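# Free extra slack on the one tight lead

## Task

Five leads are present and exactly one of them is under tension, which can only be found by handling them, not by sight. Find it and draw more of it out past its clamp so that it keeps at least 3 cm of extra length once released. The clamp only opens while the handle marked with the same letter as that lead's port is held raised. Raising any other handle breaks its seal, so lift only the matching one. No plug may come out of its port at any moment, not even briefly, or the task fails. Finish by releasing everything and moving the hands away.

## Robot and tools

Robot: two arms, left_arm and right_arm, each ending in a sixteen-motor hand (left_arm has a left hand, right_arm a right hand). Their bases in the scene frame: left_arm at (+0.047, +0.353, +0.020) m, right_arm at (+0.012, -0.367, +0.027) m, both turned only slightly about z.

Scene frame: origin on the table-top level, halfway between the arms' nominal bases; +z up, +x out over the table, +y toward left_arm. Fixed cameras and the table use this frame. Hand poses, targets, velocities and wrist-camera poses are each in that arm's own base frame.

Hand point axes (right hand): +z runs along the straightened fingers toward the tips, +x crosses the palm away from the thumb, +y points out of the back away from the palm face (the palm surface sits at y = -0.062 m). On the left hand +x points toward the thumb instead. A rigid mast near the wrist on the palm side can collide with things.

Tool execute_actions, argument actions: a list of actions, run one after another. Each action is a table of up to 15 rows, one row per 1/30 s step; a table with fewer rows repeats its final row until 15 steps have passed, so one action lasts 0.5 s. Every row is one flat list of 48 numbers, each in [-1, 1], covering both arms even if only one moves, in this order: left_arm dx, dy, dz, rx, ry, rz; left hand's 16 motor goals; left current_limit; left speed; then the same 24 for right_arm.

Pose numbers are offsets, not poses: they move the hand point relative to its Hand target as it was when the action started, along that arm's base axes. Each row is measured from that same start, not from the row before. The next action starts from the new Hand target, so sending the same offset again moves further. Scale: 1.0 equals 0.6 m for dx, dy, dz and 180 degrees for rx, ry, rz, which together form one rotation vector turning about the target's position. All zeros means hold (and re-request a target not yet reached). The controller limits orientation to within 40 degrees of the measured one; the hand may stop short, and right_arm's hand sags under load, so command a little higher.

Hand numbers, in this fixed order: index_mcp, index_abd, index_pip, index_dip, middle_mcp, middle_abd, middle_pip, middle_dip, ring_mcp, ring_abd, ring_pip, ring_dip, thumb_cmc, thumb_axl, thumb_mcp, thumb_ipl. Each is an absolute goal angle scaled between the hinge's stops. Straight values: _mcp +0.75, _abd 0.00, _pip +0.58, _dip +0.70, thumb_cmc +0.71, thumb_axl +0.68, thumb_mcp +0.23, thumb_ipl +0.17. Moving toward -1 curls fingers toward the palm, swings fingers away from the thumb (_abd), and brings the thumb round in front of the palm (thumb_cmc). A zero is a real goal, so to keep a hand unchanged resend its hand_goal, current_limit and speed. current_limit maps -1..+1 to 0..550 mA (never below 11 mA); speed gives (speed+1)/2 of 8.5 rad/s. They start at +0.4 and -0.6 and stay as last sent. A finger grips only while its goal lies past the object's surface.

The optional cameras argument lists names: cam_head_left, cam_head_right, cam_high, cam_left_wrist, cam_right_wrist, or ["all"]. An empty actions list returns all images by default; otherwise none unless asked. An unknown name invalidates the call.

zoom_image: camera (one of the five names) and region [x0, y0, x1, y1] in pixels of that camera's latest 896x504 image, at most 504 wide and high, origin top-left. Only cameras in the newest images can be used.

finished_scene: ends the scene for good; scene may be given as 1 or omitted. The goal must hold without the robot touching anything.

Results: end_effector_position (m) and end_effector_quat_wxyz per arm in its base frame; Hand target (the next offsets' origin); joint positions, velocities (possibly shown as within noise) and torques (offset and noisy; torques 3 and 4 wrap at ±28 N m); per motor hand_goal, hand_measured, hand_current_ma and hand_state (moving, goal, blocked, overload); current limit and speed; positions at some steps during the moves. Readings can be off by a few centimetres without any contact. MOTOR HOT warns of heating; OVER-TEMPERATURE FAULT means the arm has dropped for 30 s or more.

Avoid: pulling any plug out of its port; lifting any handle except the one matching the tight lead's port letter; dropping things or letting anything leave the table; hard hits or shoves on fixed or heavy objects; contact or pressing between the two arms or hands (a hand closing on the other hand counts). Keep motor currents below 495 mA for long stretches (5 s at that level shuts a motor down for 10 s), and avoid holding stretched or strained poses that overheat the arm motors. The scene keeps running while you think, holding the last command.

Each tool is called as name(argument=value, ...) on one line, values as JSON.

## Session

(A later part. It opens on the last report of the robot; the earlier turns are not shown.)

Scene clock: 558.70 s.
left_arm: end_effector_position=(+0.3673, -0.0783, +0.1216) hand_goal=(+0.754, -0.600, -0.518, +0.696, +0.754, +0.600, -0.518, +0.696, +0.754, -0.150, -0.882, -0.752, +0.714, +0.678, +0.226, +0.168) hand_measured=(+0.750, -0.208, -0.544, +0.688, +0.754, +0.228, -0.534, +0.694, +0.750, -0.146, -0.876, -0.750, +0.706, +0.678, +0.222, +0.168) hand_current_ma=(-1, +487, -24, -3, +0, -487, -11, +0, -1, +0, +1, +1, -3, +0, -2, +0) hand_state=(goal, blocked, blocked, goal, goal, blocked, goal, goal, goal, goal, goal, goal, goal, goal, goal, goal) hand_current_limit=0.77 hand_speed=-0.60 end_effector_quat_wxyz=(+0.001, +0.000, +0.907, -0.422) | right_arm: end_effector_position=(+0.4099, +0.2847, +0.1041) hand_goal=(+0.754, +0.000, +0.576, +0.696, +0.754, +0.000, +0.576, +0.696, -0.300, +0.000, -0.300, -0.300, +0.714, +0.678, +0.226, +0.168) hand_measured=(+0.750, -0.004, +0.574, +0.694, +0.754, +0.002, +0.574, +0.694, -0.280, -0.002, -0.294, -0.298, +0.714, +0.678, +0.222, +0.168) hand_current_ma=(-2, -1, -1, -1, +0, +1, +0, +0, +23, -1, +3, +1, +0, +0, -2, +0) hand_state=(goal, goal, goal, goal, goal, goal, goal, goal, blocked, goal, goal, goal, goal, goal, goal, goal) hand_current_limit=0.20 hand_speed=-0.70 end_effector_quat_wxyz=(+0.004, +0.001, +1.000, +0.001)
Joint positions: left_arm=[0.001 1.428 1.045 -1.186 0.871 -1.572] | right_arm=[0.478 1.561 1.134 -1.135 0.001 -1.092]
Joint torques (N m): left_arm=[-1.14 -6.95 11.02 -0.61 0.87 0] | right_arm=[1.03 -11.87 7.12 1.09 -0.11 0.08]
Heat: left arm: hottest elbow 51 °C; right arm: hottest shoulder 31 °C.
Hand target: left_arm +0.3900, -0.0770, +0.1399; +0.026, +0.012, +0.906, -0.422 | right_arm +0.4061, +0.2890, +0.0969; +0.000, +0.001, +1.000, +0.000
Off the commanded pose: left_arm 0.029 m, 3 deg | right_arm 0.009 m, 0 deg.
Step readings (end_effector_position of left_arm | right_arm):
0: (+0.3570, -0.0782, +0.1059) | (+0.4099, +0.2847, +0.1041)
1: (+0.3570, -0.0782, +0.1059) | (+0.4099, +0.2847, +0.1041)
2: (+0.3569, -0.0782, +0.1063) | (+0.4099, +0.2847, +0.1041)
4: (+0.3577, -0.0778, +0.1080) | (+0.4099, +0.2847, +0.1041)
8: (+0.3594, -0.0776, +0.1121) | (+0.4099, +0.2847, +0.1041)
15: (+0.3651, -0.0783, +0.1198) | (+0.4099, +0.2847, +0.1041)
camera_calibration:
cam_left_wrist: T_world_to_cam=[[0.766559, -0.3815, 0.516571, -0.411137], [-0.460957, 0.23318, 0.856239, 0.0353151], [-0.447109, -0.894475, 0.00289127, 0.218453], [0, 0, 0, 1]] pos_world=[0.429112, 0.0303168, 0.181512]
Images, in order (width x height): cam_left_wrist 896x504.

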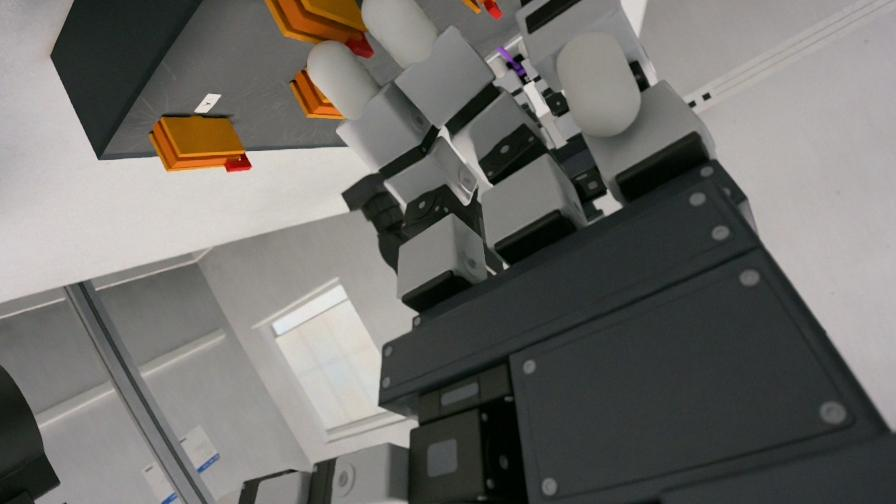

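execute_actions(actions=[[[0.0,0.0,0.0,0,0,0,0.754,0.03,-0.518,0.696,0.754,-0.03,-0.518,0.696,0.754,-0.15,-0.883,-0.753,0.714,0.678,0.226,0.168,0.3,-0.5,0,0,0,0,0,0,0.754,0,0.576,0.696,0.754,0,0.576,0.696,-0.3,0,-0.3,-0.3,0.714,0.678,0.226,0.168,0.2,-0.7]],[[-0.022,0.0,-0.023,0,0,0,0.754,0.03,-0.518,0.696,0.754,-0.03,-0.518,0.696,0.754,0.6,-0.883,-0.753,0.714,0.678,0.226,0.168,0.3,-0.5,0,0,0,0,0,0,0.754,0,0.576,0.696,0.754,0,0.576,0.696,-0.3,0,-0.3,-0.3,0.714,0.678,0.226,0.168,0.2,-0.7]]], cameras=["cam_left_wrist"])

Scene clock: 570.43 s.
left_arm: end_effector_position=(+0.3730, -0.0783, +0.1212) hand_goal=(+0.754, +0.030, -0.518, +0.696, +0.754, -0.030, -0.518, +0.696, +0.754, +0.600, -0.882, -0.752, +0.714, +0.678, +0.226, +0.168) hand_measured=(+0.750, +0.026, -0.520, +0.694, +0.746, -0.022, -0.522, +0.694, +0.750, +0.552, -0.882, -0.750, +0.706, +0.678, +0.222, +0.168) hand_current_ma=(-1, -1, +0, -1, -3, +3, -1, +0, -1, -50, +0, +1, -3, +0, -2, +0) hand_state=(goal, goal, goal, goal, goal, goal, goal, goal, goal, blocked, goal, goal, goal, goal, goal, goal) hand_current_limit=0.30 hand_speed=-0.50 end_effector_quat_wxyz=(+0.011, +0.005, +0.907, -0.422) | right_arm: end_effector_position=(+0.4099, +0.2847, +0.1041) hand_goal=(+0.754, +0.000, +0.576, +0.696, +0.754, +0.000, +0.576, +0.696, -0.300, +0.000, -0.300, -0.300, +0.714, +0.678, +0.226, +0.168) hand_measured=(+0.750, -0.004, +0.574, +0.694, +0.754, +0.002, +0.574, +0.694, -0.280, -0.002, -0.294, -0.298, +0.714, +0.678, +0.222, +0.168) hand_current_ma=(-2, -1, -1, -1, +0, +1, +0, +0, +23, -1, +3, +1, +0, +0, -2, +0) hand_state=(goal, goal, goal, goal, goal, goal, goal, goal, blocked, goal, goal, goal, goal, goal, goal, goal) hand_current_limit=0.20 hand_speed=-0.70 end_effector_quat_wxyz=(+0.004, +0.001, +1.000, +0.001)
Joint positions: left_arm=[0.001 1.428 1.045 -1.163 0.871 -1.572] | right_arm=[0.478 1.561 1.134 -1.135 0.001 -1.092]
Joint torques (N m): left_arm=[-0.62 -8.12 6.89 0.28 0.89 0.01] | right_arm=[1.03 -11.87 7.13 1.1 -0.11 0.08]
Heat: left arm: hottest elbow 52 °C; right arm: hottest shoulder 31 °C.
Hand target: left_arm +0.3768, -0.0770, +0.1261; +0.026, +0.012, +0.906, -0.422 | right_arm +0.4061, +0.2890, +0.0969; +0.000, +0.001, +1.000, +0.000
Off the commanded pose: left_arm 0.006 m, 2 deg | right_arm 0.009 m, 0 deg.
Step readings (end_effector_position of left_arm | right_arm):
0: (+0.3673, -0.0783, +0.1216) | (+0.4099, +0.2847, +0.1041)
1: (+0.3673, -0.0783, +0.1216) | (+0.4099, +0.2847, +0.1041)
2: (+0.3673, -0.0783, +0.1216) | (+0.4099, +0.2847, +0.1041)
4: (+0.3673, -0.0783, +0.1216) | (+0.4099, +0.2847, +0.1041)
8: (+0.3673, -0.0783, +0.1216) | (+0.4099, +0.2847, +0.1041)
15: (+0.3673, -0.0783, +0.1216) | (+0.4099, +0.2847, +0.1041)
16: (+0.3673, -0.0783, +0.1216) | (+0.4099, +0.2847, +0.1041)
17: (+0.3673, -0.0783, +0.1216) | (+0.4099, +0.2847, +0.1041)
19: (+0.3683, -0.0783, +0.1215) | (+0.4099, +0.2847, +0.1041)
23: (+0.3715, -0.0783, +0.1213) | (+0.4099, +0.2847, +0.1041)
30: (+0.3728, -0.0783, +0.1212) | (+0.4099, +0.2847, +0.1041)
camera_calibration:
cam_left_wrist: T_world_to_cam=[[0.754524, -0.381564, 0.533949, -0.412923], [-0.480387, 0.233203, 0.845485, 0.046828], [-0.447125, -0.894441, -0.00734121, 0.222255], [0, 0, 0, 1]] pos_world=[0.433432, 0.0303168, 0.182519]
Images, in order (width x height): cam_left_wrist 896x504.

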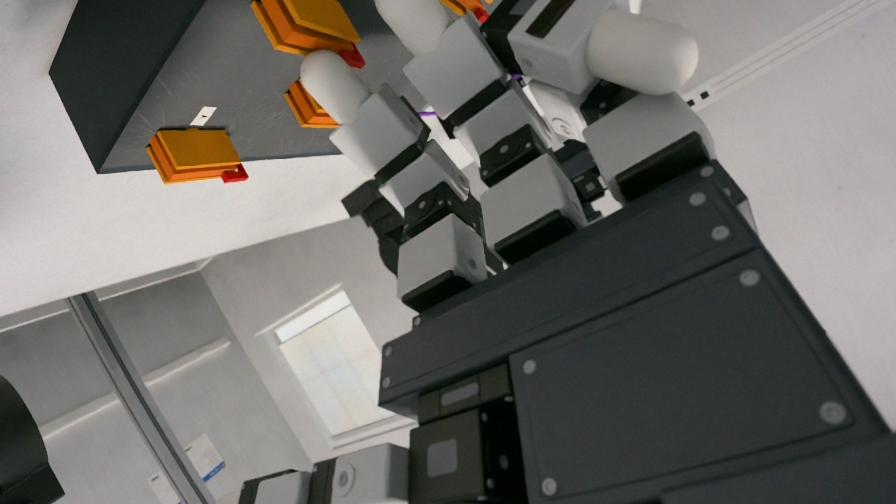

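execute_actions(actions=[[[-0.025,0.0,-0.018,0,0,0,0.754,0.03,-0.518,0.696,0.754,-0.03,-0.518,0.696,0.754,0.55,-0.883,-0.753,0.714,0.678,0.226,0.168,0.3,-0.5,0,0,0,0,0,0,0.754,0,0.576,0.696,0.754,0,0.576,0.696,-0.3,0,-0.3,-0.3,0.714,0.678,0.226,0.168,0.2,-0.7]]])

Scene clock: 571.77 s.
left_arm: end_effector_position=(+0.3596, -0.0788, +0.1135) hand_goal=(+0.754, +0.030, -0.518, +0.696, +0.754, -0.030, -0.518, +0.696, +0.754, +0.550, -0.882, -0.752, +0.714, +0.678, +0.226, +0.168) hand_measured=(+0.752, +0.026, -0.520, +0.694, +0.746, -0.022, -0.518, +0.694, +0.750, +0.540, -0.884, -0.750, +0.706, +0.678, +0.222, +0.168) hand_current_ma=(-1, +0, +0, -1, -3, +3, +0, +0, -1, -4, +0, +1, -3, +0, -2, +0) hand_state=(goal, goal, goal, goal, goal, goal, goal, goal, goal, goal, goal, goal, goal, goal, goal, goal) hand_current_limit=0.30 hand_speed=-0.50 end_effector_quat_wxyz=(+0.015, +0.007, +0.906, -0.423) | right_arm: end_effector_position=(+0.4099, +0.2847, +0.1041) hand_goal=(+0.754, +0.000, +0.576, +0.696, +0.754, +0.000, +0.576, +0.696, -0.300, +0.000, -0.300, -0.300, +0.714, +0.678, +0.226, +0.168) hand_measured=(+0.750, -0.004, +0.574, +0.694, +0.754, +0.002, +0.574, +0.694, -0.280, -0.002, -0.294, -0.298, +0.714, +0.678, +0.222, +0.168) hand_current_ma=(-2, -1, -1, -1, +0, +1, +0, +0, +23, -1, +3, +1, +0, +0, -2, +0) hand_state=(goal, goal, goal, goal, goal, goal, goal, goal, blocked, goal, goal, goal, goal, goal, goal, goal) hand_current_limit=0.20 hand_speed=-0.70 end_effector_quat_wxyz=(+0.004, +0.001, +1.000, +0.001)
Joint positions: left_arm=[0.001 1.396 0.991 -1.132 0.874 -1.57] | right_arm=[0.478 1.561 1.134 -1.135 0.001 -1.092]
Joint torques (N m): left_arm=[-1.32 -7.36 6.56 0.21 0.81 -0.01] | right_arm=[1.03 -11.87 7.13 1.09 -0.11 0.08]
Heat: left arm: hottest elbow 52 °C; right arm: hottest shoulder 31 °C.
Hand target: left_arm +0.3617, -0.0770, +0.1152; +0.026, +0.012, +0.906, -0.422 | right_arm +0.4061, +0.2890, +0.0969; +0.000, +0.001, +1.000, +0.000
Off the commanded pose: left_arm 0.003 m, 1 deg | right_arm 0.009 m, 0 deg.
Step readings (end_effector_position of left_arm | right_arm):
0: (+0.3730, -0.0783, +0.1212) | (+0.4099, +0.2847, +0.1041)
1: (+0.3729, -0.0783, +0.1210) | (+0.4099, +0.2847, +0.1041)
2: (+0.3728, -0.0783, +0.1205) | (+0.4099, +0.2847, +0.1041)
4: (+0.3711, -0.0794, +0.1194) | (+0.4099, +0.2847, +0.1041)
8: (+0.3672, -0.0797, +0.1196) | (+0.4099, +0.2847, +0.1041)
15: (+0.3601, -0.0788, +0.1139) | (+0.4099, +0.2847, +0.1041)

execute_actions(actions=[[[-0.0065,0.0,-0.014,0,0,0,0.754,0.03,-0.518,0.696,0.754,-0.03,-0.518,0.696,0.754,0.55,-0.883,-0.753,0.714,0.678,0.226,0.168,0.3,-0.5,0,0,0,0,0,0,0.754,0,0.576,0.696,0.754,0,0.576,0.696,-0.3,0,-0.3,-0.3,0.714,0.678,0.226,0.168,0.2,-0.7]],[[0.025,0.0,0.02,0,0,0,0.754,0.03,-0.518,0.696,0.754,-0.03,-0.518,0.696,0.754,0.55,-0.883,-0.753,0.714,0.678,0.226,0.168,0.3,-0.5,0,0,0,0,0,0,0.754,0,0.576,0.696,0.754,0,0.576,0.696,-0.3,0,-0.3,-0.3,0.714,0.678,0.226,0.168,0.2,-0.7]]])

Scene clock: 577.27 s.
left_arm: end_effector_position=(+0.3536, -0.0788, +0.1053) hand_goal=(+0.754, +0.030, -0.518, +0.696, +0.754, -0.030, -0.518, +0.696, +0.754, +0.550, -0.882, -0.752, +0.714, +0.678, +0.226, +0.168) hand_measured=(+0.752, +0.026, -0.520, +0.694, +0.746, -0.022, -0.518, +0.694, +0.750, +0.540, -0.884, -0.750, +0.706, +0.678, +0.222, +0.168) hand_current_ma=(-1, +0, +0, -1, -3, +3, +0, +0, -1, -4, +0, +1, -3, +0, -2, +0) hand_state=(goal, goal, goal, goal, goal, goal, goal, goal, goal, goal, goal, goal, goal, goal, goal, goal) hand_current_limit=0.30 hand_speed=-0.50 end_effector_quat_wxyz=(+0.011, +0.005, +0.906, -0.423) | right_arm: end_effector_position=(+0.4099, +0.2847, +0.1041) hand_goal=(+0.754, +0.000, +0.576, +0.696, +0.754, +0.000, +0.576, +0.696, -0.300, +0.000, -0.300, -0.300, +0.714, +0.678, +0.226, +0.168) hand_measured=(+0.750, -0.004, +0.574, +0.694, +0.754, +0.002, +0.574, +0.694, -0.280, -0.002, -0.294, -0.298, +0.714, +0.678, +0.222, +0.168) hand_current_ma=(-2, -1, -1, -1, +0, +1, +0, +0, +23, -1, +3, +1, +0, +0, -2, +0) hand_state=(goal, goal, goal, goal, goal, goal, goal, goal, blocked, goal, goal, goal, goal, goal, goal, goal) hand_current_limit=0.20 hand_speed=-0.70 end_effector_quat_wxyz=(+0.004, +0.001, +1.000, +0.001)
Joint positions: left_arm=[0.001 1.396 0.967 -1.118 0.874 -1.57] | right_arm=[0.478 1.561 1.134 -1.135 0.001 -1.092]
Joint torques (N m): left_arm=[-0.15 -5.48 10.61 -0.54 0.81 -0.03] | right_arm=[1.08 -11.87 7.13 1.09 -0.11 0.08]
Heat: left arm: hottest elbow 51 °C; right arm: hottest shoulder 31 °C.
Hand target: left_arm +0.3729, -0.0770, +0.1189; +0.026, +0.012, +0.906, -0.422 | right_arm +0.4061, +0.2890, +0.0969; +0.000, +0.001, +1.000, +0.000
Off the commanded pose: left_arm 0.024 m, 2 deg | right_arm 0.009 m, 0 deg.
Step readings (end_effector_position of left_arm | right_arm):
0: (+0.3596, -0.0788, +0.1135) | (+0.4099, +0.2847, +0.1041)
1: (+0.3596, -0.0788, +0.1135) | (+0.4099, +0.2847, +0.1041)
2: (+0.3598, -0.0788, +0.1131) | (+0.4099, +0.2847, +0.1041)
4: (+0.3596, -0.0788, +0.1110) | (+0.4099, +0.2847, +0.1041)
8: (+0.3560, -0.0788, +0.1063) | (+0.4099, +0.2847, +0.1041)
15: (+0.3558, -0.0788, +0.1052) | (+0.4099, +0.2847, +0.1041)
16: (+0.3558, -0.0788, +0.1052) | (+0.4099, +0.2847, +0.1041)
17: (+0.3558, -0.0788, +0.1052) | (+0.4099, +0.2847, +0.1041)
19: (+0.3558, -0.0788, +0.1052) | (+0.4099, +0.2847, +0.1041)
23: (+0.3547, -0.0788, +0.1053) | (+0.4099, +0.2847, +0.1041)
30: (+0.3537, -0.0788, +0.1054) | (+0.4099, +0.2847, +0.1041)

execute_actions(actions=[[[0.007,0.0,-0.002,0,0,0,0.754,0.03,-0.518,0.696,0.754,-0.03,-0.518,0.696,0.754,0.55,-0.883,-0.753,0.714,0.678,0.226,0.168,0.3,-0.5,0,0,0,0,0,0,0.754,0,0.576,0.696,0.754,0,0.576,0.696,-0.3,0,-0.3,-0.3,0.714,0.678,0.226,0.168,0.2,-0.7]]])

Scene clock: 578.30 s.
left_arm: end_effector_position=(+0.3532, -0.0788, +0.1010) hand_goal=(+0.754, +0.030, -0.518, +0.696, +0.754, -0.030, -0.518, +0.696, +0.754, +0.550, -0.882, -0.752, +0.714, +0.678, +0.226, +0.168) hand_measured=(+0.752, +0.026, -0.520, +0.694, +0.746, -0.022, -0.518, +0.694, +0.750, +0.540, -0.884, -0.750, +0.706, +0.678, +0.222, +0.168) hand_current_ma=(-1, +0, +0, -1, -3, +3, +0, +0, -1, -4, +0, +1, -3, +0, -2, +0) hand_state=(goal, goal, goal, goal, goal, goal, goal, goal, goal, goal, goal, goal, goal, goal, goal, goal) hand_current_limit=0.30 hand_speed=-0.50 end_effector_quat_wxyz=(+0.005, +0.002, +0.906, -0.423) | right_arm: end_effector_position=(+0.4099, +0.2847, +0.1041) hand_goal=(+0.754, +0.000, +0.576, +0.696, +0.754, +0.000, +0.576, +0.696, -0.300, +0.000, -0.300, -0.300, +0.714, +0.678, +0.226, +0.168) hand_measured=(+0.750, -0.004, +0.574, +0.694, +0.754, +0.002, +0.574, +0.694, -0.280, -0.002, -0.294, -0.298, +0.714, +0.678, +0.222, +0.168) hand_current_ma=(-2, -1, -1, -1, +0, +1, +0, +0, +23, -1, +3, +1, +0, +0, -2, +0) hand_state=(goal, goal, goal, goal, goal, goal, goal, goal, blocked, goal, goal, goal, goal, goal, goal, goal) hand_current_limit=0.20 hand_speed=-0.70 end_effector_quat_wxyz=(+0.004, +0.001, +1.000, +0.001)
Joint positions: left_arm=[0.001 1.409 0.967 -1.118 0.874 -1.57] | right_arm=[0.478 1.561 1.134 -1.135 0.001 -1.092]
Joint torques (N m): left_arm=[-1.08 -6.48 11.06 -0.55 0.79 0.01] | right_arm=[1.03 -11.87 7.13 1.07 -0.11 0.07]
Heat: left arm: hottest elbow 51 °C; right arm: hottest shoulder 31 °C.
Hand target: left_arm +0.3771, -0.0770, +0.1176; +0.026, +0.012, +0.906, -0.422 | right_arm +0.4061, +0.2890, +0.0969; +0.000, +0.001, +1.000, +0.000
Off the commanded pose: left_arm 0.029 m, 3 deg | right_arm 0.009 m, 0 deg.
Step readings (end_effector_position of left_arm | right_arm):
0: (+0.3536, -0.0788, +0.1053) | (+0.4099, +0.2847, +0.1041)
1: (+0.3536, -0.0788, +0.1053) | (+0.4099, +0.2847, +0.1041)
2: (+0.3536, -0.0788, +0.1051) | (+0.4099, +0.2847, +0.1041)
4: (+0.3535, -0.0788, +0.1044) | (+0.4099, +0.2847, +0.1041)
8: (+0.3533, -0.0788, +0.1018) | (+0.4099, +0.2847, +0.1041)
15: (+0.3532, -0.0788, +0.1010) | (+0.4099, +0.2847, +0.1041)

execute_actions(actions=[[[0.004,0.0,0.005,0,0,0,0.754,0.03,-0.518,0.696,0.754,-0.03,-0.518,0.696,0.754,0.55,-0.883,-0.753,0.714,0.678,0.226,0.168,0.3,-0.5,0,0,0,0,0,0,0.754,0,0.576,0.696,0.754,0,0.576,0.696,-0.3,0,-0.3,-0.3,0.714,0.678,0.226,0.168,0.2,-0.7]]])

Scene clock: 579.27 s.
left_arm: end_effector_position=(+0.3581, -0.0787, +0.1054) hand_goal=(+0.754, +0.030, -0.518, +0.696, +0.754, -0.030, -0.518, +0.696, +0.754, +0.550, -0.882, -0.752, +0.714, +0.678, +0.226, +0.168) hand_measured=(+0.752, +0.026, -0.520, +0.694, +0.746, -0.022, -0.518, +0.694, +0.750, +0.540, -0.884, -0.750, +0.706, +0.678, +0.222, +0.168) hand_current_ma=(-1, +0, +0, -1, -3, +3, +0, +0, -1, -4, +0, +1, -3, +0, -2, +0) hand_state=(goal, goal, goal, goal, goal, goal, goal, goal, goal, goal, goal, goal, goal, goal, goal, goal) hand_current_limit=0.30 hand_speed=-0.50 end_effector_quat_wxyz=(+0.009, +0.004, +0.906, -0.423) | right_arm: end_effector_position=(+0.4099, +0.2847, +0.1041) hand_goal=(+0.754, +0.000, +0.576, +0.696, +0.754, +0.000, +0.576, +0.696, -0.300, +0.000, -0.300, -0.300, +0.714, +0.678, +0.226, +0.168) hand_measured=(+0.750, -0.004, +0.574, +0.694, +0.754, +0.002, +0.574, +0.694, -0.280, -0.002, -0.294, -0.298, +0.714, +0.678, +0.222, +0.168) hand_current_ma=(-2, -1, -1, -1, +0, +1, +0, +0, +23, -1, +3, +1, +0, +0, -2, +0) hand_state=(goal, goal, goal, goal, goal, goal, goal, goal, blocked, goal, goal, goal, goal, goal, goal, goal) hand_current_limit=0.20 hand_speed=-0.70 end_effector_quat_wxyz=(+0.004, +0.001, +1.000, +0.001)
Joint positions: left_arm=[0.001 1.411 0.982 -1.124 0.874 -1.57] | right_arm=[0.478 1.561 1.134 -1.135 0.001 -1.092]
Joint torques (N m): left_arm=[-0.91 -5.66 10.92 -0.76 0.76 -0.01] | right_arm=[0.97 -11.87 7.13 1.1 -0.11 0.08]
Heat: left arm: hottest elbow 51 °C; right arm: hottest shoulder 31 °C.
Hand target: left_arm +0.3795, -0.0770, +0.1206; +0.026, +0.012, +0.906, -0.422 | right_arm +0.4061, +0.2890, +0.0969; +0.000, +0.001, +1.000, +0.000
Off the commanded pose: left_arm 0.026 m, 2 deg | right_arm 0.009 m, 0 deg.
Step readings (end_effector_position of left_arm | right_arm):
0: (+0.3532, -0.0788, +0.1010) | (+0.4099, +0.2847, +0.1041)
1: (+0.3532, -0.0788, +0.1010) | (+0.4099, +0.2847, +0.1041)
2: (+0.3535, -0.0788, +0.1012) | (+0.4099, +0.2847, +0.1041)
4: (+0.3544, -0.0787, +0.1021) | (+0.4099, +0.2847, +0.1041)
8: (+0.3574, -0.0787, +0.1050) | (+0.4099, +0.2847, +0.1041)
15: (+0.3581, -0.0787, +0.1058) | (+0.4099, +0.2847, +0.1041)

execute_actions(actions=[[[0.0,0.0,0.0,0,0,0,0.754,-0.6,-0.518,0.696,0.754,0.6,-0.518,0.696,0.754,0.55,-0.883,-0.753,0.714,0.678,0.226,0.168,0.77,-0.6,0,0,0,0,0,0,0.754,0,0.576,0.696,0.754,0,0.576,0.696,-0.3,0,-0.3,-0.3,0.714,0.678,0.226,0.168,0.2,-0.7]],[[0.0,0.0,0.0,0,0,0,0.754,-0.6,-0.518,0.696,0.754,0.6,-0.518,0.696,0.754,1.0,-0.883,-0.753,0.714,0.678,0.226,0.168,0.77,-0.6,0,0,0,0,0,0,0.754,0,0.576,0.696,0.754,0,0.576,0.696,-0.3,0,-0.3,-0.3,0.714,0.678,0.226,0.168,0.2,-0.7]]], cameras=["cam_left_wrist"])

zoom_image(camera="cam_left_wrist", region=[275, 0, 435, 120])

Scene clock: 581.13 s.
left_arm: end_effector_position=(+0.3569, -0.0787, +0.1040) hand_goal=(+0.754, -0.600, -0.518, +0.696, +0.754, +0.600, -0.518, +0.696, +0.754, +1.000, -0.882, -0.752, +0.714, +0.678, +0.226, +0.168) hand_measured=(+0.760, -0.208, -0.524, +0.696, +0.756, +0.214, -0.528, +0.694, +0.752, +0.996, -0.884, -0.750, +0.706, +0.678, +0.222, +0.168) hand_current_ma=(+2, +487, -2, +0, +0, -487, -4, +0, -1, -1, +0, +1, -3, +0, -2, +0) hand_state=(goal, blocked, goal, goal, goal, blocked, goal, goal, goal, goal, goal, goal, goal, goal, goal, goal) hand_current_limit=0.77 hand_speed=-0.60 end_effector_quat_wxyz=(+0.005, +0.002, +0.906, -0.423) | right_arm: end_effector_position=(+0.4099, +0.2847, +0.1041) hand_goal=(+0.754, +0.000, +0.576, +0.696, +0.754, +0.000, +0.576, +0.696, -0.300, +0.000, -0.300, -0.300, +0.714, +0.678, +0.226, +0.168) hand_measured=(+0.750, -0.004, +0.574, +0.694, +0.754, +0.002, +0.574, +0.694, -0.280, -0.002, -0.294, -0.298, +0.714, +0.678, +0.222, +0.168) hand_current_ma=(-2, -1, -1, -1, +0, +1, +0, +0, +23, -1, +3, +1, +0, +0, -2, +0) hand_state=(goal, goal, goal, goal, goal, goal, goal, goal, blocked, goal, goal, goal, goal, goal, goal, goal) hand_current_limit=0.20 hand_speed=-0.70 end_effector_quat_wxyz=(+0.004, +0.001, +1.000, +0.001)
Joint positions: left_arm=[0.001 1.415 0.982 -1.128 0.873 -1.57] | right_arm=[0.478 1.561 1.134 -1.135 0.001 -1.092]
Joint torques (N m): left_arm=[-0.38 -5.83 11.02 -0.57 0.82 -0.06] | right_arm=[0.97 -11.81 7.15 1.07 -0.11 0.08]
Heat: left arm: hottest elbow 51 °C; right arm: hottest shoulder 31 °C.
Hand target: left_arm +0.3794, -0.0770, +0.1207; +0.026, +0.012, +0.906, -0.422 | right_arm +0.4061, +0.2890, +0.0969; +0.000, +0.001, +1.000, +0.000
Off the commanded pose: left_arm 0.028 m, 3 deg | right_arm 0.009 m, 0 deg.
Step readings (end_effector_position of left_arm | right_arm):
0: (+0.3581, -0.0787, +0.1054) | (+0.4099, +0.2847, +0.1041)
1: (+0.3581, -0.0787, +0.1054) | (+0.4099, +0.2847, +0.1041)
2: (+0.3581, -0.0787, +0.1054) | (+0.4099, +0.2847, +0.1041)
4: (+0.3576, -0.0787, +0.1054) | (+0.4099, +0.2847, +0.1041)
8: (+0.3569, -0.0786, +0.1041) | (+0.4099, +0.2847, +0.1041)
15: (+0.3569, -0.0787, +0.1040) | (+0.4099, +0.2847, +0.1041)
16: (+0.3569, -0.0787, +0.1040) | (+0.4099, +0.2847, +0.1041)
17: (+0.3569, -0.0787, +0.1040) | (+0.4099, +0.2847, +0.1041)
19: (+0.3569, -0.0787, +0.1040) | (+0.4099, +0.2847, +0.1041)
23: (+0.3569, -0.0787, +0.1040) | (+0.4099, +0.2847, +0.1041)
30: (+0.3569, -0.0787, +0.1040) | (+0.4099, +0.2847, +0.1041)
camera_calibration:
cam_left_wrist: T_world_to_cam=[[0.761318, -0.38153, 0.524243, -0.393164], [-0.468438, 0.235365, 0.851569, 0.048967], [-0.448287, -0.89389, 0.000464658, 0.214281], [0, 0, 0, 1]] pos_world=[0.41832, 0.0300148, 0.164315]
Images, in order (width x height): cam_left_wrist 896x504.

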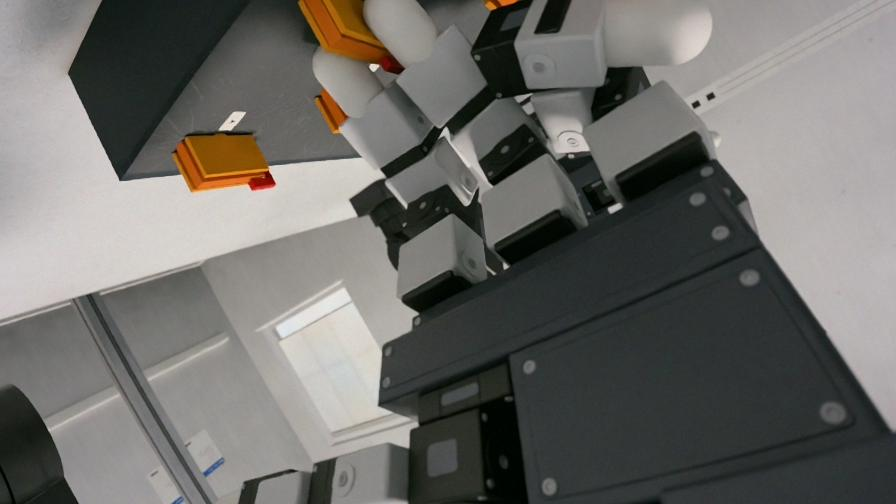

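Scaled by 3.150 from the camera's 896x504 image, which has a finer 1280x720 frame.

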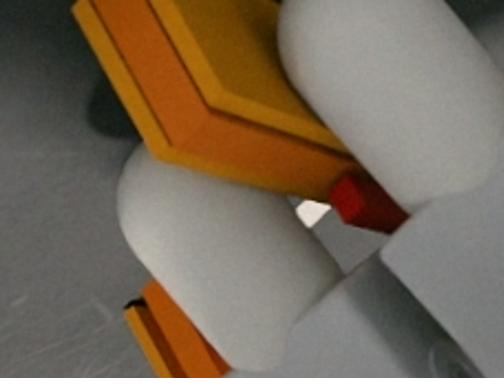

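execute_actions(actions=[[[0.0,0.0,0.0,0,0,0,0.754,-0.6,-0.518,0.696,0.754,0.6,-0.518,0.696,0.754,0.2,-0.883,-0.3,0.714,0.678,0.226,0.168,0.77,-0.5,0,0,0,0,0,0,0.754,0,0.576,0.696,0.754,0,0.576,0.696,-0.3,0,-0.3,-0.3,0.714,0.678,0.226,0.168,0.2,-0.7]],[[0.0,0.0,0.0,0,0,0,0.754,-0.6,-0.518,0.696,0.754,0.6,-0.518,0.696,0.754,0.2,-0.518,0.04,0.714,0.678,0.226,0.168,0.77,-0.5,0,0,0,0,0,0,0.754,0,0.576,0.696,0.754,0,0.576,0.696,-0.3,0,-0.3,-0.3,0.714,0.678,0.226,0.168,0.2,-0.7]],[[0.0,0.0,0.0,0,0,0,0.754,-0.6,-0.518,0.696,0.754,0.6,-0.518,0.696,0.754,1.0,-0.518,0.04,0.714,0.678,0.226,0.168,0.77,-0.5,0,0,0,0,0,0,0.754,0,0.576,0.696,0.754,0,0.576,0.696,-0.3,0,-0.3,-0.3,0.714,0.678,0.226,0.168,0.2,-0.7]]], cameras=["cam_left_wrist"])

zoom_image(camera="cam_left_wrist", region=[275, 0, 435, 120])

Scene clock: 584.40 s.
left_arm: end_effector_position=(+0.3568, -0.0789, +0.1035) hand_goal=(+0.754, -0.600, -0.518, +0.696, +0.754, +0.600, -0.518, +0.696, +0.754, +1.000, -0.518, +0.040, +0.714, +0.678, +0.226, +0.168) hand_measured=(+0.762, -0.208, -0.536, +0.696, +0.756, +0.226, -0.532, +0.694, +0.754, +0.550, -0.522, +0.038, +0.706, +0.678, +0.222, +0.168) hand_current_ma=(+3, +487, -12, +0, +1, -487, -9, +0, +0, -487, -1, +0, -3, +0, -2, +0) hand_state=(goal, blocked, goal, goal, goal, blocked, goal, goal, goal, blocked, goal, goal, goal, goal, goal, goal) hand_current_limit=0.77 hand_speed=-0.50 end_effector_quat_wxyz=(+0.004, +0.002, +0.906, -0.424) | right_arm: end_effector_position=(+0.4099, +0.2847, +0.1041) hand_goal=(+0.754, +0.000, +0.576, +0.696, +0.754, +0.000, +0.576, +0.696, -0.300, +0.000, -0.300, -0.300, +0.714, +0.678, +0.226, +0.168) hand_measured=(+0.750, -0.004, +0.574, +0.694, +0.754, +0.002, +0.574, +0.694, -0.280, -0.002, -0.294, -0.298, +0.714, +0.678, +0.222, +0.168) hand_current_ma=(-2, -1, -1, -1, +0, +1, +0, +0, +23, -1, +3, +1, +0, +0, -2, +0) hand_state=(goal, goal, goal, goal, goal, goal, goal, goal, blocked, goal, goal, goal, goal, goal, goal, goal) hand_current_limit=0.20 hand_speed=-0.70 end_effector_quat_wxyz=(+0.004, +0.001, +1.000, +0.001)
Joint positions: left_arm=[0.001 1.417 0.982 -1.128 0.875 -1.57] | right_arm=[0.478 1.561 1.134 -1.135 0.001 -1.092]
Joint torques (N m): left_arm=[-1.03 -6.42 10.93 -0.59 0.71 -0.02] | right_arm=[0.97 -11.87 7.12 1.09 -0.11 0.07]
Heat: left arm: hottest elbow 51 °C; right arm: hottest shoulder 31 °C.
Hand target: left_arm +0.3794, -0.0770, +0.1206; +0.026, +0.012, +0.906, -0.422 | right_arm +0.4061, +0.2890, +0.0969; +0.000, +0.001, +1.000, +0.000
Off the commanded pose: left_arm 0.028 m, 3 deg | right_arm 0.009 m, 0 deg.
Step readings (end_effector_position of left_arm | right_arm):
0: (+0.3569, -0.0787, +0.1040) | (+0.4099, +0.2847, +0.1041)
1: (+0.3569, -0.0787, +0.1040) | (+0.4099, +0.2847, +0.1041)
2: (+0.3569, -0.0787, +0.1040) | (+0.4099, +0.2847, +0.1041)
4: (+0.3569, -0.0787, +0.1040) | (+0.4099, +0.2847, +0.1041)
8: (+0.3569, -0.0787, +0.1039) | (+0.4099, +0.2847, +0.1041)
15: (+0.3569, -0.0787, +0.1039) | (+0.4099, +0.2847, +0.1041)
16: (+0.3569, -0.0787, +0.1039) | (+0.4099, +0.2847, +0.1041)
17: (+0.3569, -0.0787, +0.1039) | (+0.4099, +0.2847, +0.1041)
19: (+0.3569, -0.0787, +0.1039) | (+0.4099, +0.2847, +0.1041)
23: (+0.3569, -0.0787, +0.1039) | (+0.4099, +0.2847, +0.1041)
30: (+0.3569, -0.0787, +0.1039) | (+0.4099, +0.2847, +0.1041)
31: (+0.3569, -0.0787, +0.1039) | (+0.4099, +0.2847, +0.1041)
32: (+0.3569, -0.0787, +0.1039) | (+0.4099, +0.2847, +0.1041)
34: (+0.3569, -0.0787, +0.1039) | (+0.4099, +0.2847, +0.1041)
38: (+0.3569, -0.0787, +0.1039) | (+0.4099, +0.2847, +0.1041)
45: (+0.3568, -0.0789, +0.1035) | (+0.4099, +0.2847, +0.1041)
camera_calibration:
cam_left_wrist: T_world_to_cam=[[0.762355, -0.380712, 0.523329, -0.393205], [-0.466747, 0.236703, 0.852126, 0.0489035], [-0.448288, -0.893885, 0.00275589, 0.213771], [0, 0, 0, 1]] pos_world=[0.418418, 0.0298134, 0.163514]
Images, in order (width x height): cam_left_wrist 896x504.

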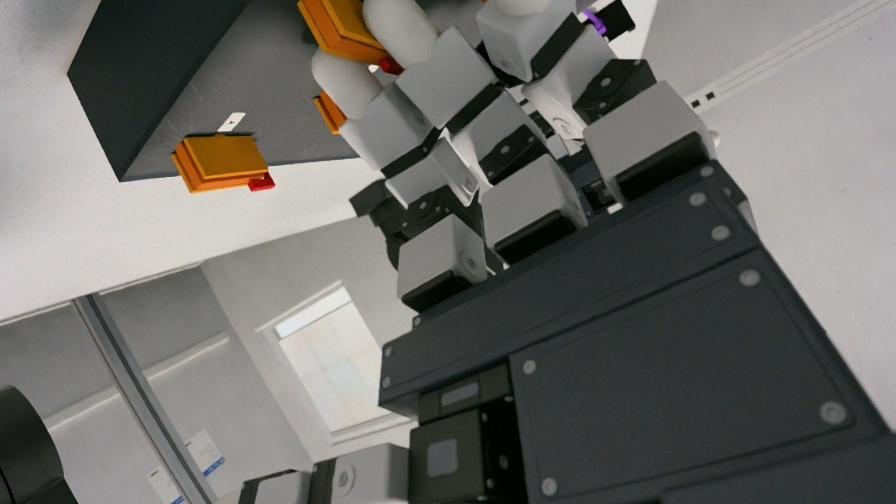

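Scaled by 3.150 from the camera's 896x504 image, which has a finer 1280x720 frame.

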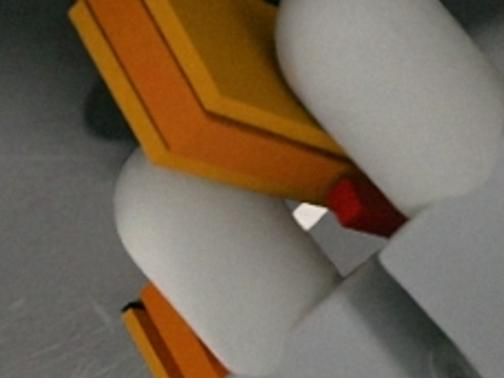

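execute_actions(actions=[[[0.008,0.0,0.010,0,0,0,0.754,-0.6,-0.518,0.696,0.754,0.6,-0.518,0.696,0.754,1.0,-0.518,0.04,0.714,0.678,0.226,0.168,0.77,-0.5,0,0,0,0,0,0,0.754,0,0.576,0.696,0.754,0,0.576,0.696,-0.3,0,-0.3,-0.3,0.714,0.678,0.226,0.168,0.2,-0.7]],[[0.006,0.0,0.010,0,0,0,0.754,-0.6,-0.518,0.696,0.754,0.6,-0.518,0.696,0.754,1.0,-0.518,0.04,0.714,0.678,0.226,0.168,0.77,-0.5,0,0,0,0,0,0,0.754,0,0.576,0.696,0.754,0,0.576,0.696,-0.3,0,-0.3,-0.3,0.714,0.678,0.226,0.168,0.2,-0.7]]], cameras=["cam_left_wrist"])

zoom_image(camera="cam_left_wrist", region=[275, 0, 435, 120])

Scene clock: 586.13 s.
left_arm: end_effector_position=(+0.3584, -0.0781, +0.1066) hand_goal=(+0.754, -0.600, -0.518, +0.696, +0.754, +0.600, -0.518, +0.696, +0.754, +1.000, -0.518, +0.040, +0.714, +0.678, +0.226, +0.168) hand_measured=(+0.762, -0.208, -0.538, +0.696, +0.756, +0.228, -0.534, +0.696, +0.754, +0.550, -0.522, +0.038, +0.706, +0.678, +0.222, +0.168) hand_current_ma=(+3, +487, -14, +0, +0, -487, -9, +0, +0, -487, -1, +0, -3, +0, -2, +0) hand_state=(goal, blocked, goal, goal, goal, blocked, goal, goal, goal, blocked, goal, goal, goal, goal, goal, goal) hand_current_limit=0.77 hand_speed=-0.50 end_effector_quat_wxyz=(-0.005, -0.002, +0.907, -0.421) | right_arm: end_effector_position=(+0.4099, +0.2847, +0.1041) hand_goal=(+0.754, +0.000, +0.576, +0.696, +0.754, +0.000, +0.576, +0.696, -0.300, +0.000, -0.300, -0.300, +0.714, +0.678, +0.226, +0.168) hand_measured=(+0.750, -0.004, +0.574, +0.694, +0.754, +0.002, +0.574, +0.694, -0.280, -0.002, -0.294, -0.298, +0.714, +0.678, +0.222, +0.168) hand_current_ma=(-2, -1, -1, -1, +0, +1, +0, +0, +23, -1, +3, +1, +0, +0, -2, +0) hand_state=(goal, goal, goal, goal, goal, goal, goal, goal, blocked, goal, goal, goal, goal, goal, goal, goal) hand_current_limit=0.20 hand_speed=-0.70 end_effector_quat_wxyz=(+0.004, +0.001, +1.000, +0.001)
Joint positions: left_arm=[0.001 1.43 1.004 -1.156 0.87 -1.57] | right_arm=[0.478 1.561 1.134 -1.135 0.001 -1.092]
Joint torques (N m): left_arm=[-0.91 -7.18 12.44 -0.92 0.95 -0.03] | right_arm=[0.97 -11.93 7.15 1.09 -0.11 0.08]
Heat: left arm: hottest elbow 51 °C; right arm: hottest shoulder 31 °C.
Hand target: left_arm +0.3877, -0.0769, +0.1325; +0.025, +0.011, +0.906, -0.422 | right_arm +0.4061, +0.2890, +0.0969; +0.000, +0.001, +1.000, +0.000
Off the commanded pose: left_arm 0.039 m, 4 deg | right_arm 0.009 m, 0 deg.
Step readings (end_effector_position of left_arm | right_arm):
0: (+0.3568, -0.0789, +0.1035) | (+0.4099, +0.2847, +0.1041)
1: (+0.3568, -0.0789, +0.1035) | (+0.4099, +0.2847, +0.1041)
2: (+0.3568, -0.0789, +0.1035) | (+0.4099, +0.2847, +0.1041)
4: (+0.3568, -0.0789, +0.1037) | (+0.4099, +0.2847, +0.1041)
8: (+0.3574, -0.0789, +0.1036) | (+0.4099, +0.2847, +0.1041)
15: (+0.3572, -0.0789, +0.1037) | (+0.4099, +0.2847, +0.1041)
16: (+0.3570, -0.0789, +0.1037) | (+0.4099, +0.2847, +0.1041)
17: (+0.3569, -0.0789, +0.1040) | (+0.4099, +0.2847, +0.1041)
19: (+0.3572, -0.0787, +0.1046) | (+0.4099, +0.2847, +0.1041)
23: (+0.3585, -0.0783, +0.1060) | (+0.4099, +0.2847, +0.1041)
30: (+0.3586, -0.0781, +0.1067) | (+0.4099, +0.2847, +0.1041)
camera_calibration:
cam_left_wrist: T_world_to_cam=[[0.771975, -0.383317, 0.507073, -0.397598], [-0.450695, 0.232469, 0.861877, 0.0396384], [-0.448251, -0.893883, 0.00670143, 0.214837], [0, 0, 0, 1]] pos_world=[0.421101, 0.0304178, 0.166008]
Images, in order (width x height): cam_left_wrist 896x504.

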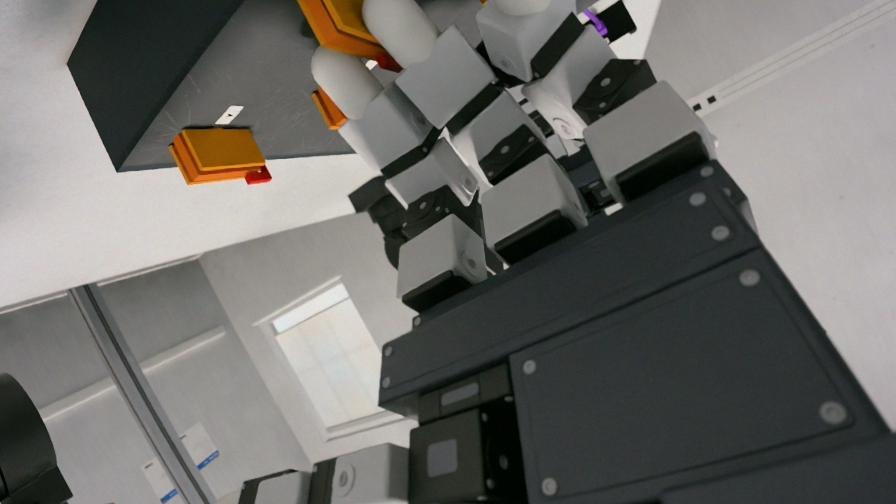

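Scaled by 3.150 from the camera's 896x504 image, which has a finer 1280x720 frame.

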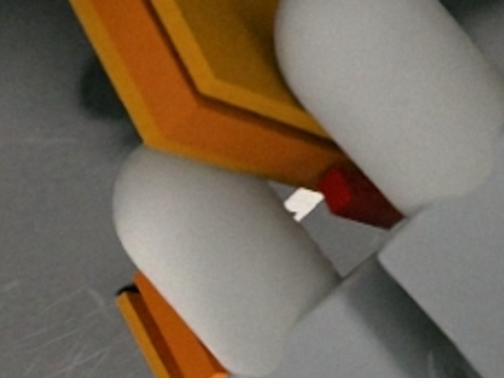

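execute_actions(actions=[], cameras=["all"])

Scene clock: 587.57 s.
left_arm: end_effector_position=(+0.3584, -0.0781, +0.1066) hand_goal=(+0.754, -0.600, -0.518, +0.696, +0.754, +0.600, -0.518, +0.696, +0.754, +1.000, -0.518, +0.040, +0.714, +0.678, +0.226, +0.168) hand_measured=(+0.762, -0.208, -0.538, +0.696, +0.756, +0.228, -0.534, +0.696, +0.754, +0.550, -0.522, +0.038, +0.706, +0.678, +0.222, +0.168) hand_current_ma=(+3, +487, -14, +0, +0, -487, -9, +0, +0, -487, -1, +0, -3, +0, -2, +0) hand_state=(goal, blocked, goal, goal, goal, blocked, goal, goal, goal, blocked, goal, goal, goal, goal, goal, goal) hand_current_limit=0.77 hand_speed=-0.50 end_effector_quat_wxyz=(-0.005, -0.002, +0.907, -0.421) | right_arm: end_effector_position=(+0.4099, +0.2847, +0.1041) hand_goal=(+0.754, +0.000, +0.576, +0.696, +0.754, +0.000, +0.576, +0.696, -0.300, +0.000, -0.300, -0.300, +0.714, +0.678, +0.226, +0.168) hand_measured=(+0.750, -0.004, +0.574, +0.694, +0.754, +0.002, +0.574, +0.694, -0.280, -0.002, -0.294, -0.298, +0.714, +0.678, +0.222, +0.168) hand_current_ma=(-2, -1, -1, -1, +0, +1, +0, +0, +23, -1, +3, +1, +0, +0, -2, +0) hand_state=(goal, goal, goal, goal, goal, goal, goal, goal, blocked, goal, goal, goal, goal, goal, goal, goal) hand_current_limit=0.20 hand_speed=-0.70 end_effector_quat_wxyz=(+0.004, +0.001, +1.000, +0.001)
Joint positions: left_arm=[0.001 1.43 1.004 -1.156 0.87 -1.57] | right_arm=[0.478 1.561 1.134 -1.135 0.001 -1.092]
Joint velocities: within noise
Joint torques (N m): left_arm=[-1.08 -6.77 12.59 -0.81 0.94 -0.07] | right_arm=[1.03 -11.87 7.13 1.11 -0.11 0.08]
Heat: left arm: hottest elbow 51 °C; right arm: hottest shoulder 31 °C.
Hand target: left_arm +0.3878, -0.0769, +0.1325; +0.025, +0.011, +0.906, -0.422 | right_arm +0.4061, +0.2890, +0.0969; +0.000, +0.001, +1.000, +0.000
Off the commanded pose: left_arm 0.039 m, 4 deg | right_arm 0.009 m, 0 deg.
camera_calibration:
cam_left_wrist: T_world_to_cam=[[0.771975, -0.383317, 0.507073, -0.397598], [-0.450695, 0.232469, 0.861877, 0.0396384], [-0.448251, -0.893883, 0.00670143, 0.214837], [0, 0, 0, 1]] pos_world=[0.421101, 0.0304178, 0.166008]
cam_right_wrist: T_world_to_cam=[[0.80155, 0.597189, 0.0297206, -0.470528], [0.373839, -0.539321, 0.754571, -0.132528], [0.466651, -0.593715, -0.655545, 0.170175], [0, 0, 0, 1]] pos_world=[0.347283, 0.310555, 0.225544]

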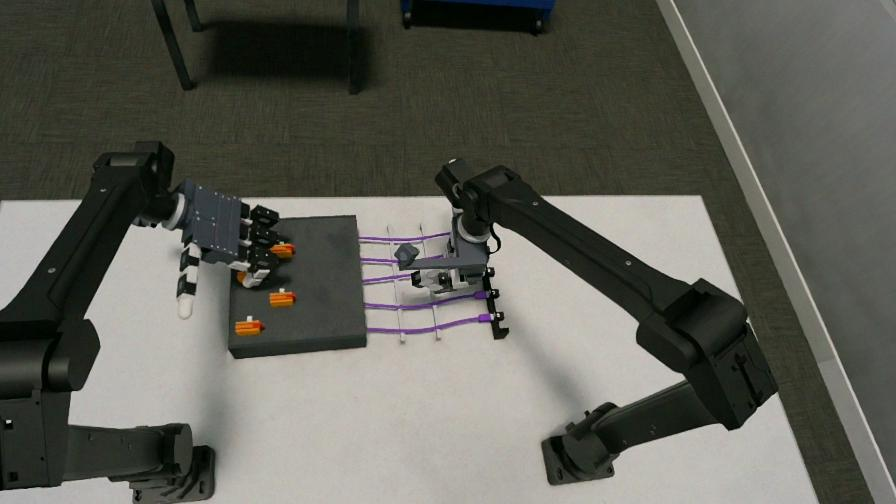

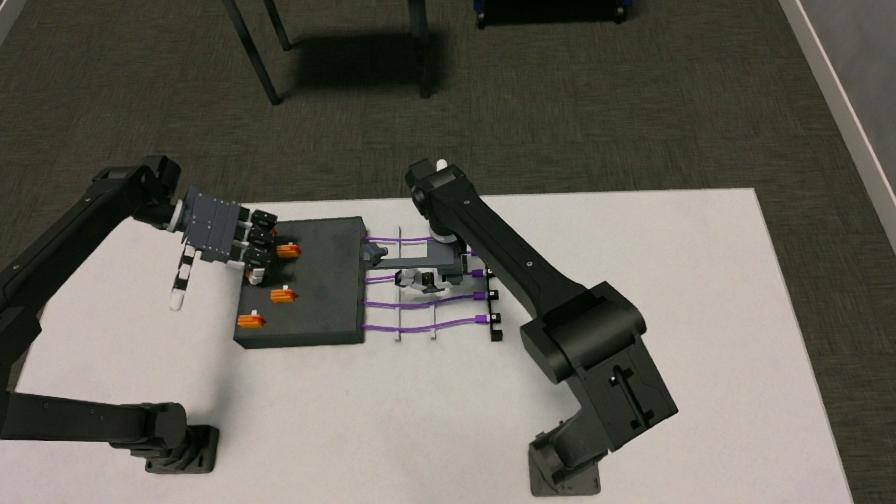

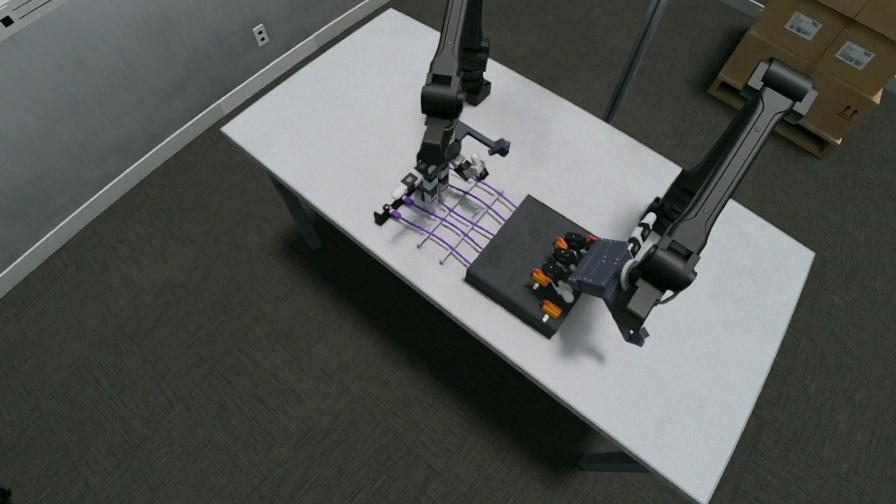

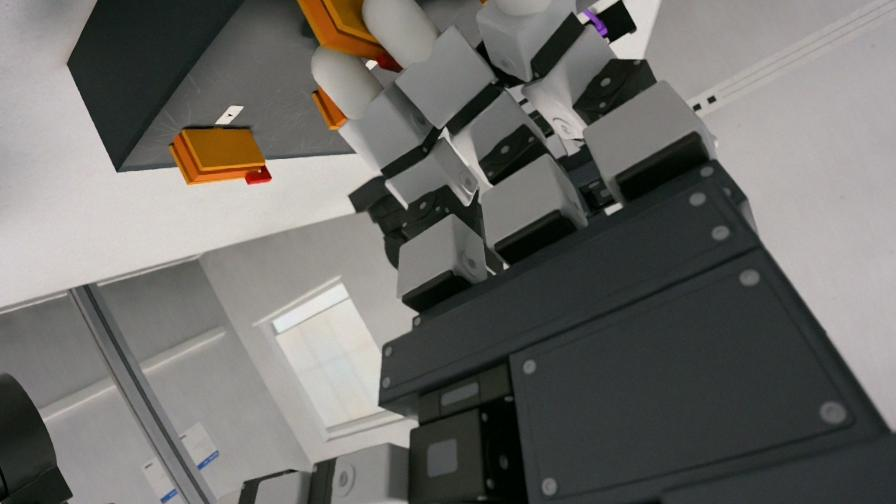

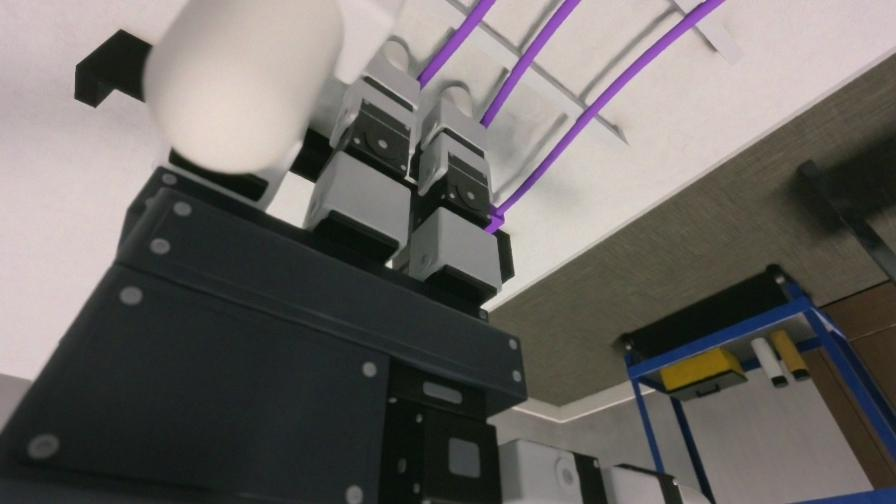

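zoom_image(camera="cam_high", region=[515, 225, 595, 325])

zoom_image(camera="cam_left_wrist", region=[150, 90, 290, 195])

zoom_image(camera="cam_head_left", region=[220, 230, 310, 345])

Scaled by 5.040 from the camera's 896x504 image, which has a finer 1280x720 frame.

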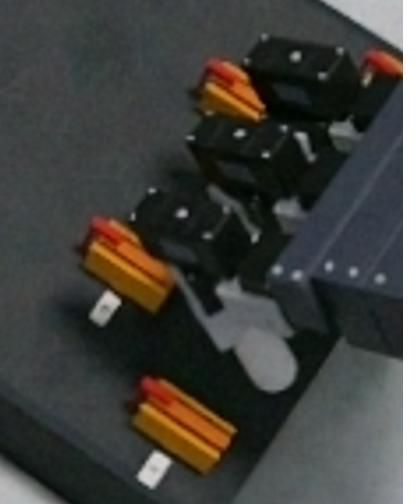

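Scaled by 3.600 from the camera's 896x504 image, which has a finer 1280x720 frame.

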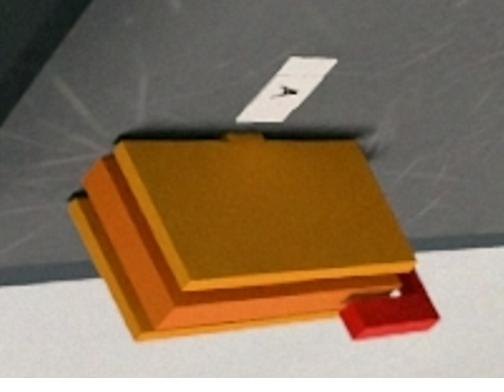

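Scaled by 4.383 from the camera's 896x504 image, which has a finer 1280x720 frame.

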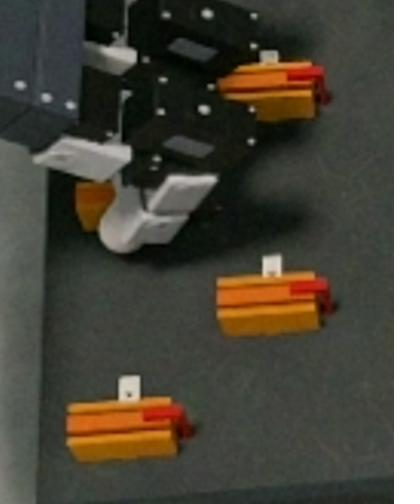

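execute_actions(actions=[[[0.002,0.0,0.007,0,0,0,0.754,-0.6,-0.518,0.696,0.754,0.6,-0.518,0.696,0.754,1.0,-0.518,0.04,0.714,0.678,0.226,0.168,1.0,-0.5,0,0,0,0,0,0,0.754,0,0.576,0.696,0.754,0,0.576,0.696,-0.3,0,-0.3,-0.3,0.714,0.678,0.226,0.168,0.2,-0.7]],[[0.002,0.0,0.006,0,0,0,0.754,-0.6,-0.518,0.696,0.754,0.6,-0.518,0.696,0.754,1.0,-0.518,0.04,0.714,0.678,0.226,0.168,1.0,-0.5,0,0,0,0,0,0,0.754,0,0.576,0.696,0.754,0,0.576,0.696,-0.3,0,-0.3,-0.3,0.714,0.678,0.226,0.168,0.2,-0.7]]], cameras=["cam_left_wrist"])

zoom_image(camera="cam_left_wrist", region=[275, 0, 435, 120])

Scene clock: 592.20 s.
left_arm: end_effector_position=(+0.3686, -0.0784, +0.1214) hand_goal=(+0.754, -0.600, -0.518, +0.696, +0.754, +0.600, -0.518, +0.696, +0.754, +1.000, -0.518, +0.040, +0.714, +0.678, +0.226, +0.168) hand_measured=(+0.756, -0.208, -0.564, +0.688, +0.748, +0.248, -0.548, +0.694, +0.750, +0.572, -0.532, +0.038, +0.706, +0.678, +0.222, +0.168) hand_current_ma=(+0, +550, -57, -3, -3, -550, -29, +0, -1, -550, -7, +0, -3, +0, -2, +0) hand_state=(goal, blocked, blocked, goal, goal, blocked, blocked, goal, goal, blocked, goal, goal, goal, goal, goal, goal) hand_current_limit=1.00 hand_speed=-0.50 end_effector_quat_wxyz=(+0.002, +0.000, +0.907, -0.422) | right_arm: end_effector_position=(+0.4099, +0.2847, +0.1041) hand_goal=(+0.754, +0.000, +0.576, +0.696, +0.754, +0.000, +0.576, +0.696, -0.300, +0.000, -0.300, -0.300, +0.714, +0.678, +0.226, +0.168) hand_measured=(+0.750, -0.004, +0.574, +0.694, +0.754, +0.002, +0.574, +0.694, -0.280, -0.002, -0.294, -0.298, +0.714, +0.678, +0.222, +0.168) hand_current_ma=(-2, -1, -1, -1, +0, +1, +0, +0, +23, -1, +3, +1, +0, +0, -2, +0) hand_state=(goal, goal, goal, goal, goal, goal, goal, goal, blocked, goal, goal, goal, goal, goal, goal, goal) hand_current_limit=0.20 hand_speed=-0.70 end_effector_quat_wxyz=(+0.004, +0.001, +1.000, +0.001)
Joint positions: left_arm=[0.001 1.43 1.047 -1.183 0.872 -1.573] | right_arm=[0.478 1.561 1.134 -1.135 0.001 -1.092]
Joint torques (N m): left_arm=[-1.2 -6.59 11.21 -0.65 0.83 -0.01] | right_arm=[1.03 -11.87 7.12 1.1 -0.11 0.08]
Heat: left arm: hottest elbow 51 °C; right arm: hottest shoulder 31 °C.
Hand target: left_arm +0.3902, -0.0769, +0.1405; +0.026, +0.012, +0.906, -0.422 | right_arm +0.4061, +0.2890, +0.0969; +0.000, +0.001, +1.000, +0.000
Off the commanded pose: left_arm 0.029 m, 3 deg | right_arm 0.009 m, 0 deg.
Step readings (end_effector_position of left_arm | right_arm):
0: (+0.3584, -0.0781, +0.1066) | (+0.4099, +0.2847, +0.1041)
1: (+0.3584, -0.0781, +0.1066) | (+0.4099, +0.2847, +0.1041)
2: (+0.3581, -0.0781, +0.1066) | (+0.4099, +0.2847, +0.1041)
4: (+0.3579, -0.0781, +0.1072) | (+0.4099, +0.2847, +0.1041)
8: (+0.3594, -0.0780, +0.1098) | (+0.4099, +0.2847, +0.1041)
15: (+0.3600, -0.0784, +0.1139) | (+0.4099, +0.2847, +0.1041)
16: (+0.3603, -0.0784, +0.1143) | (+0.4099, +0.2847, +0.1041)
17: (+0.3606, -0.0784, +0.1146) | (+0.4099, +0.2847, +0.1041)
19: (+0.3621, -0.0784, +0.1160) | (+0.4099, +0.2847, +0.1041)
23: (+0.3669, -0.0784, +0.1200) | (+0.4099, +0.2847, +0.1041)
30: (+0.3686, -0.0784, +0.1214) | (+0.4099, +0.2847, +0.1041)
camera_calibration:
cam_left_wrist: T_world_to_cam=[[0.765713, -0.380762, 0.518367, -0.411915], [-0.462944, 0.233221, 0.855155, 0.0369587], [-0.446504, -0.894778, 0.00230843, 0.2188], [0, 0, 0, 1]] pos_world=[0.430214, 0.0303167, 0.181413]
Images, in order (width x height): cam_left_wrist 896x504.

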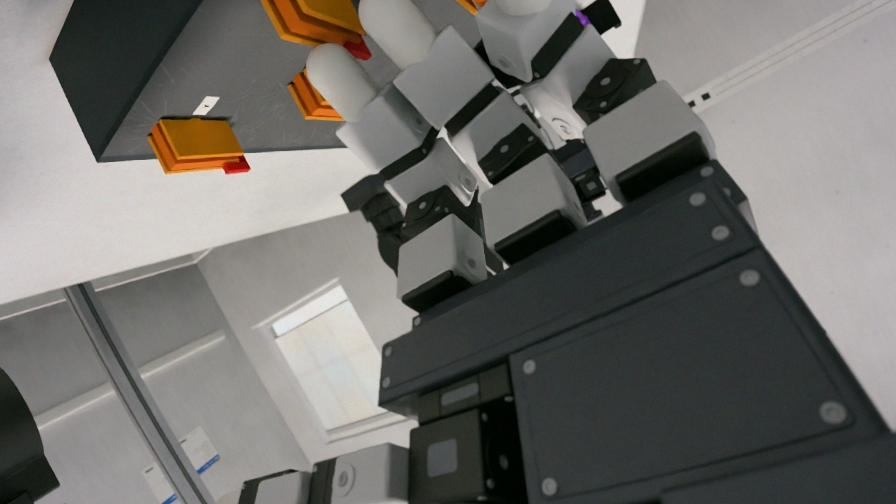

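Scaled by 3.150 from the camera's 896x504 image, which has a finer 1280x720 frame.

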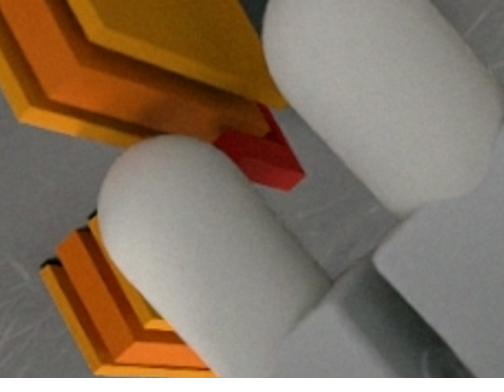

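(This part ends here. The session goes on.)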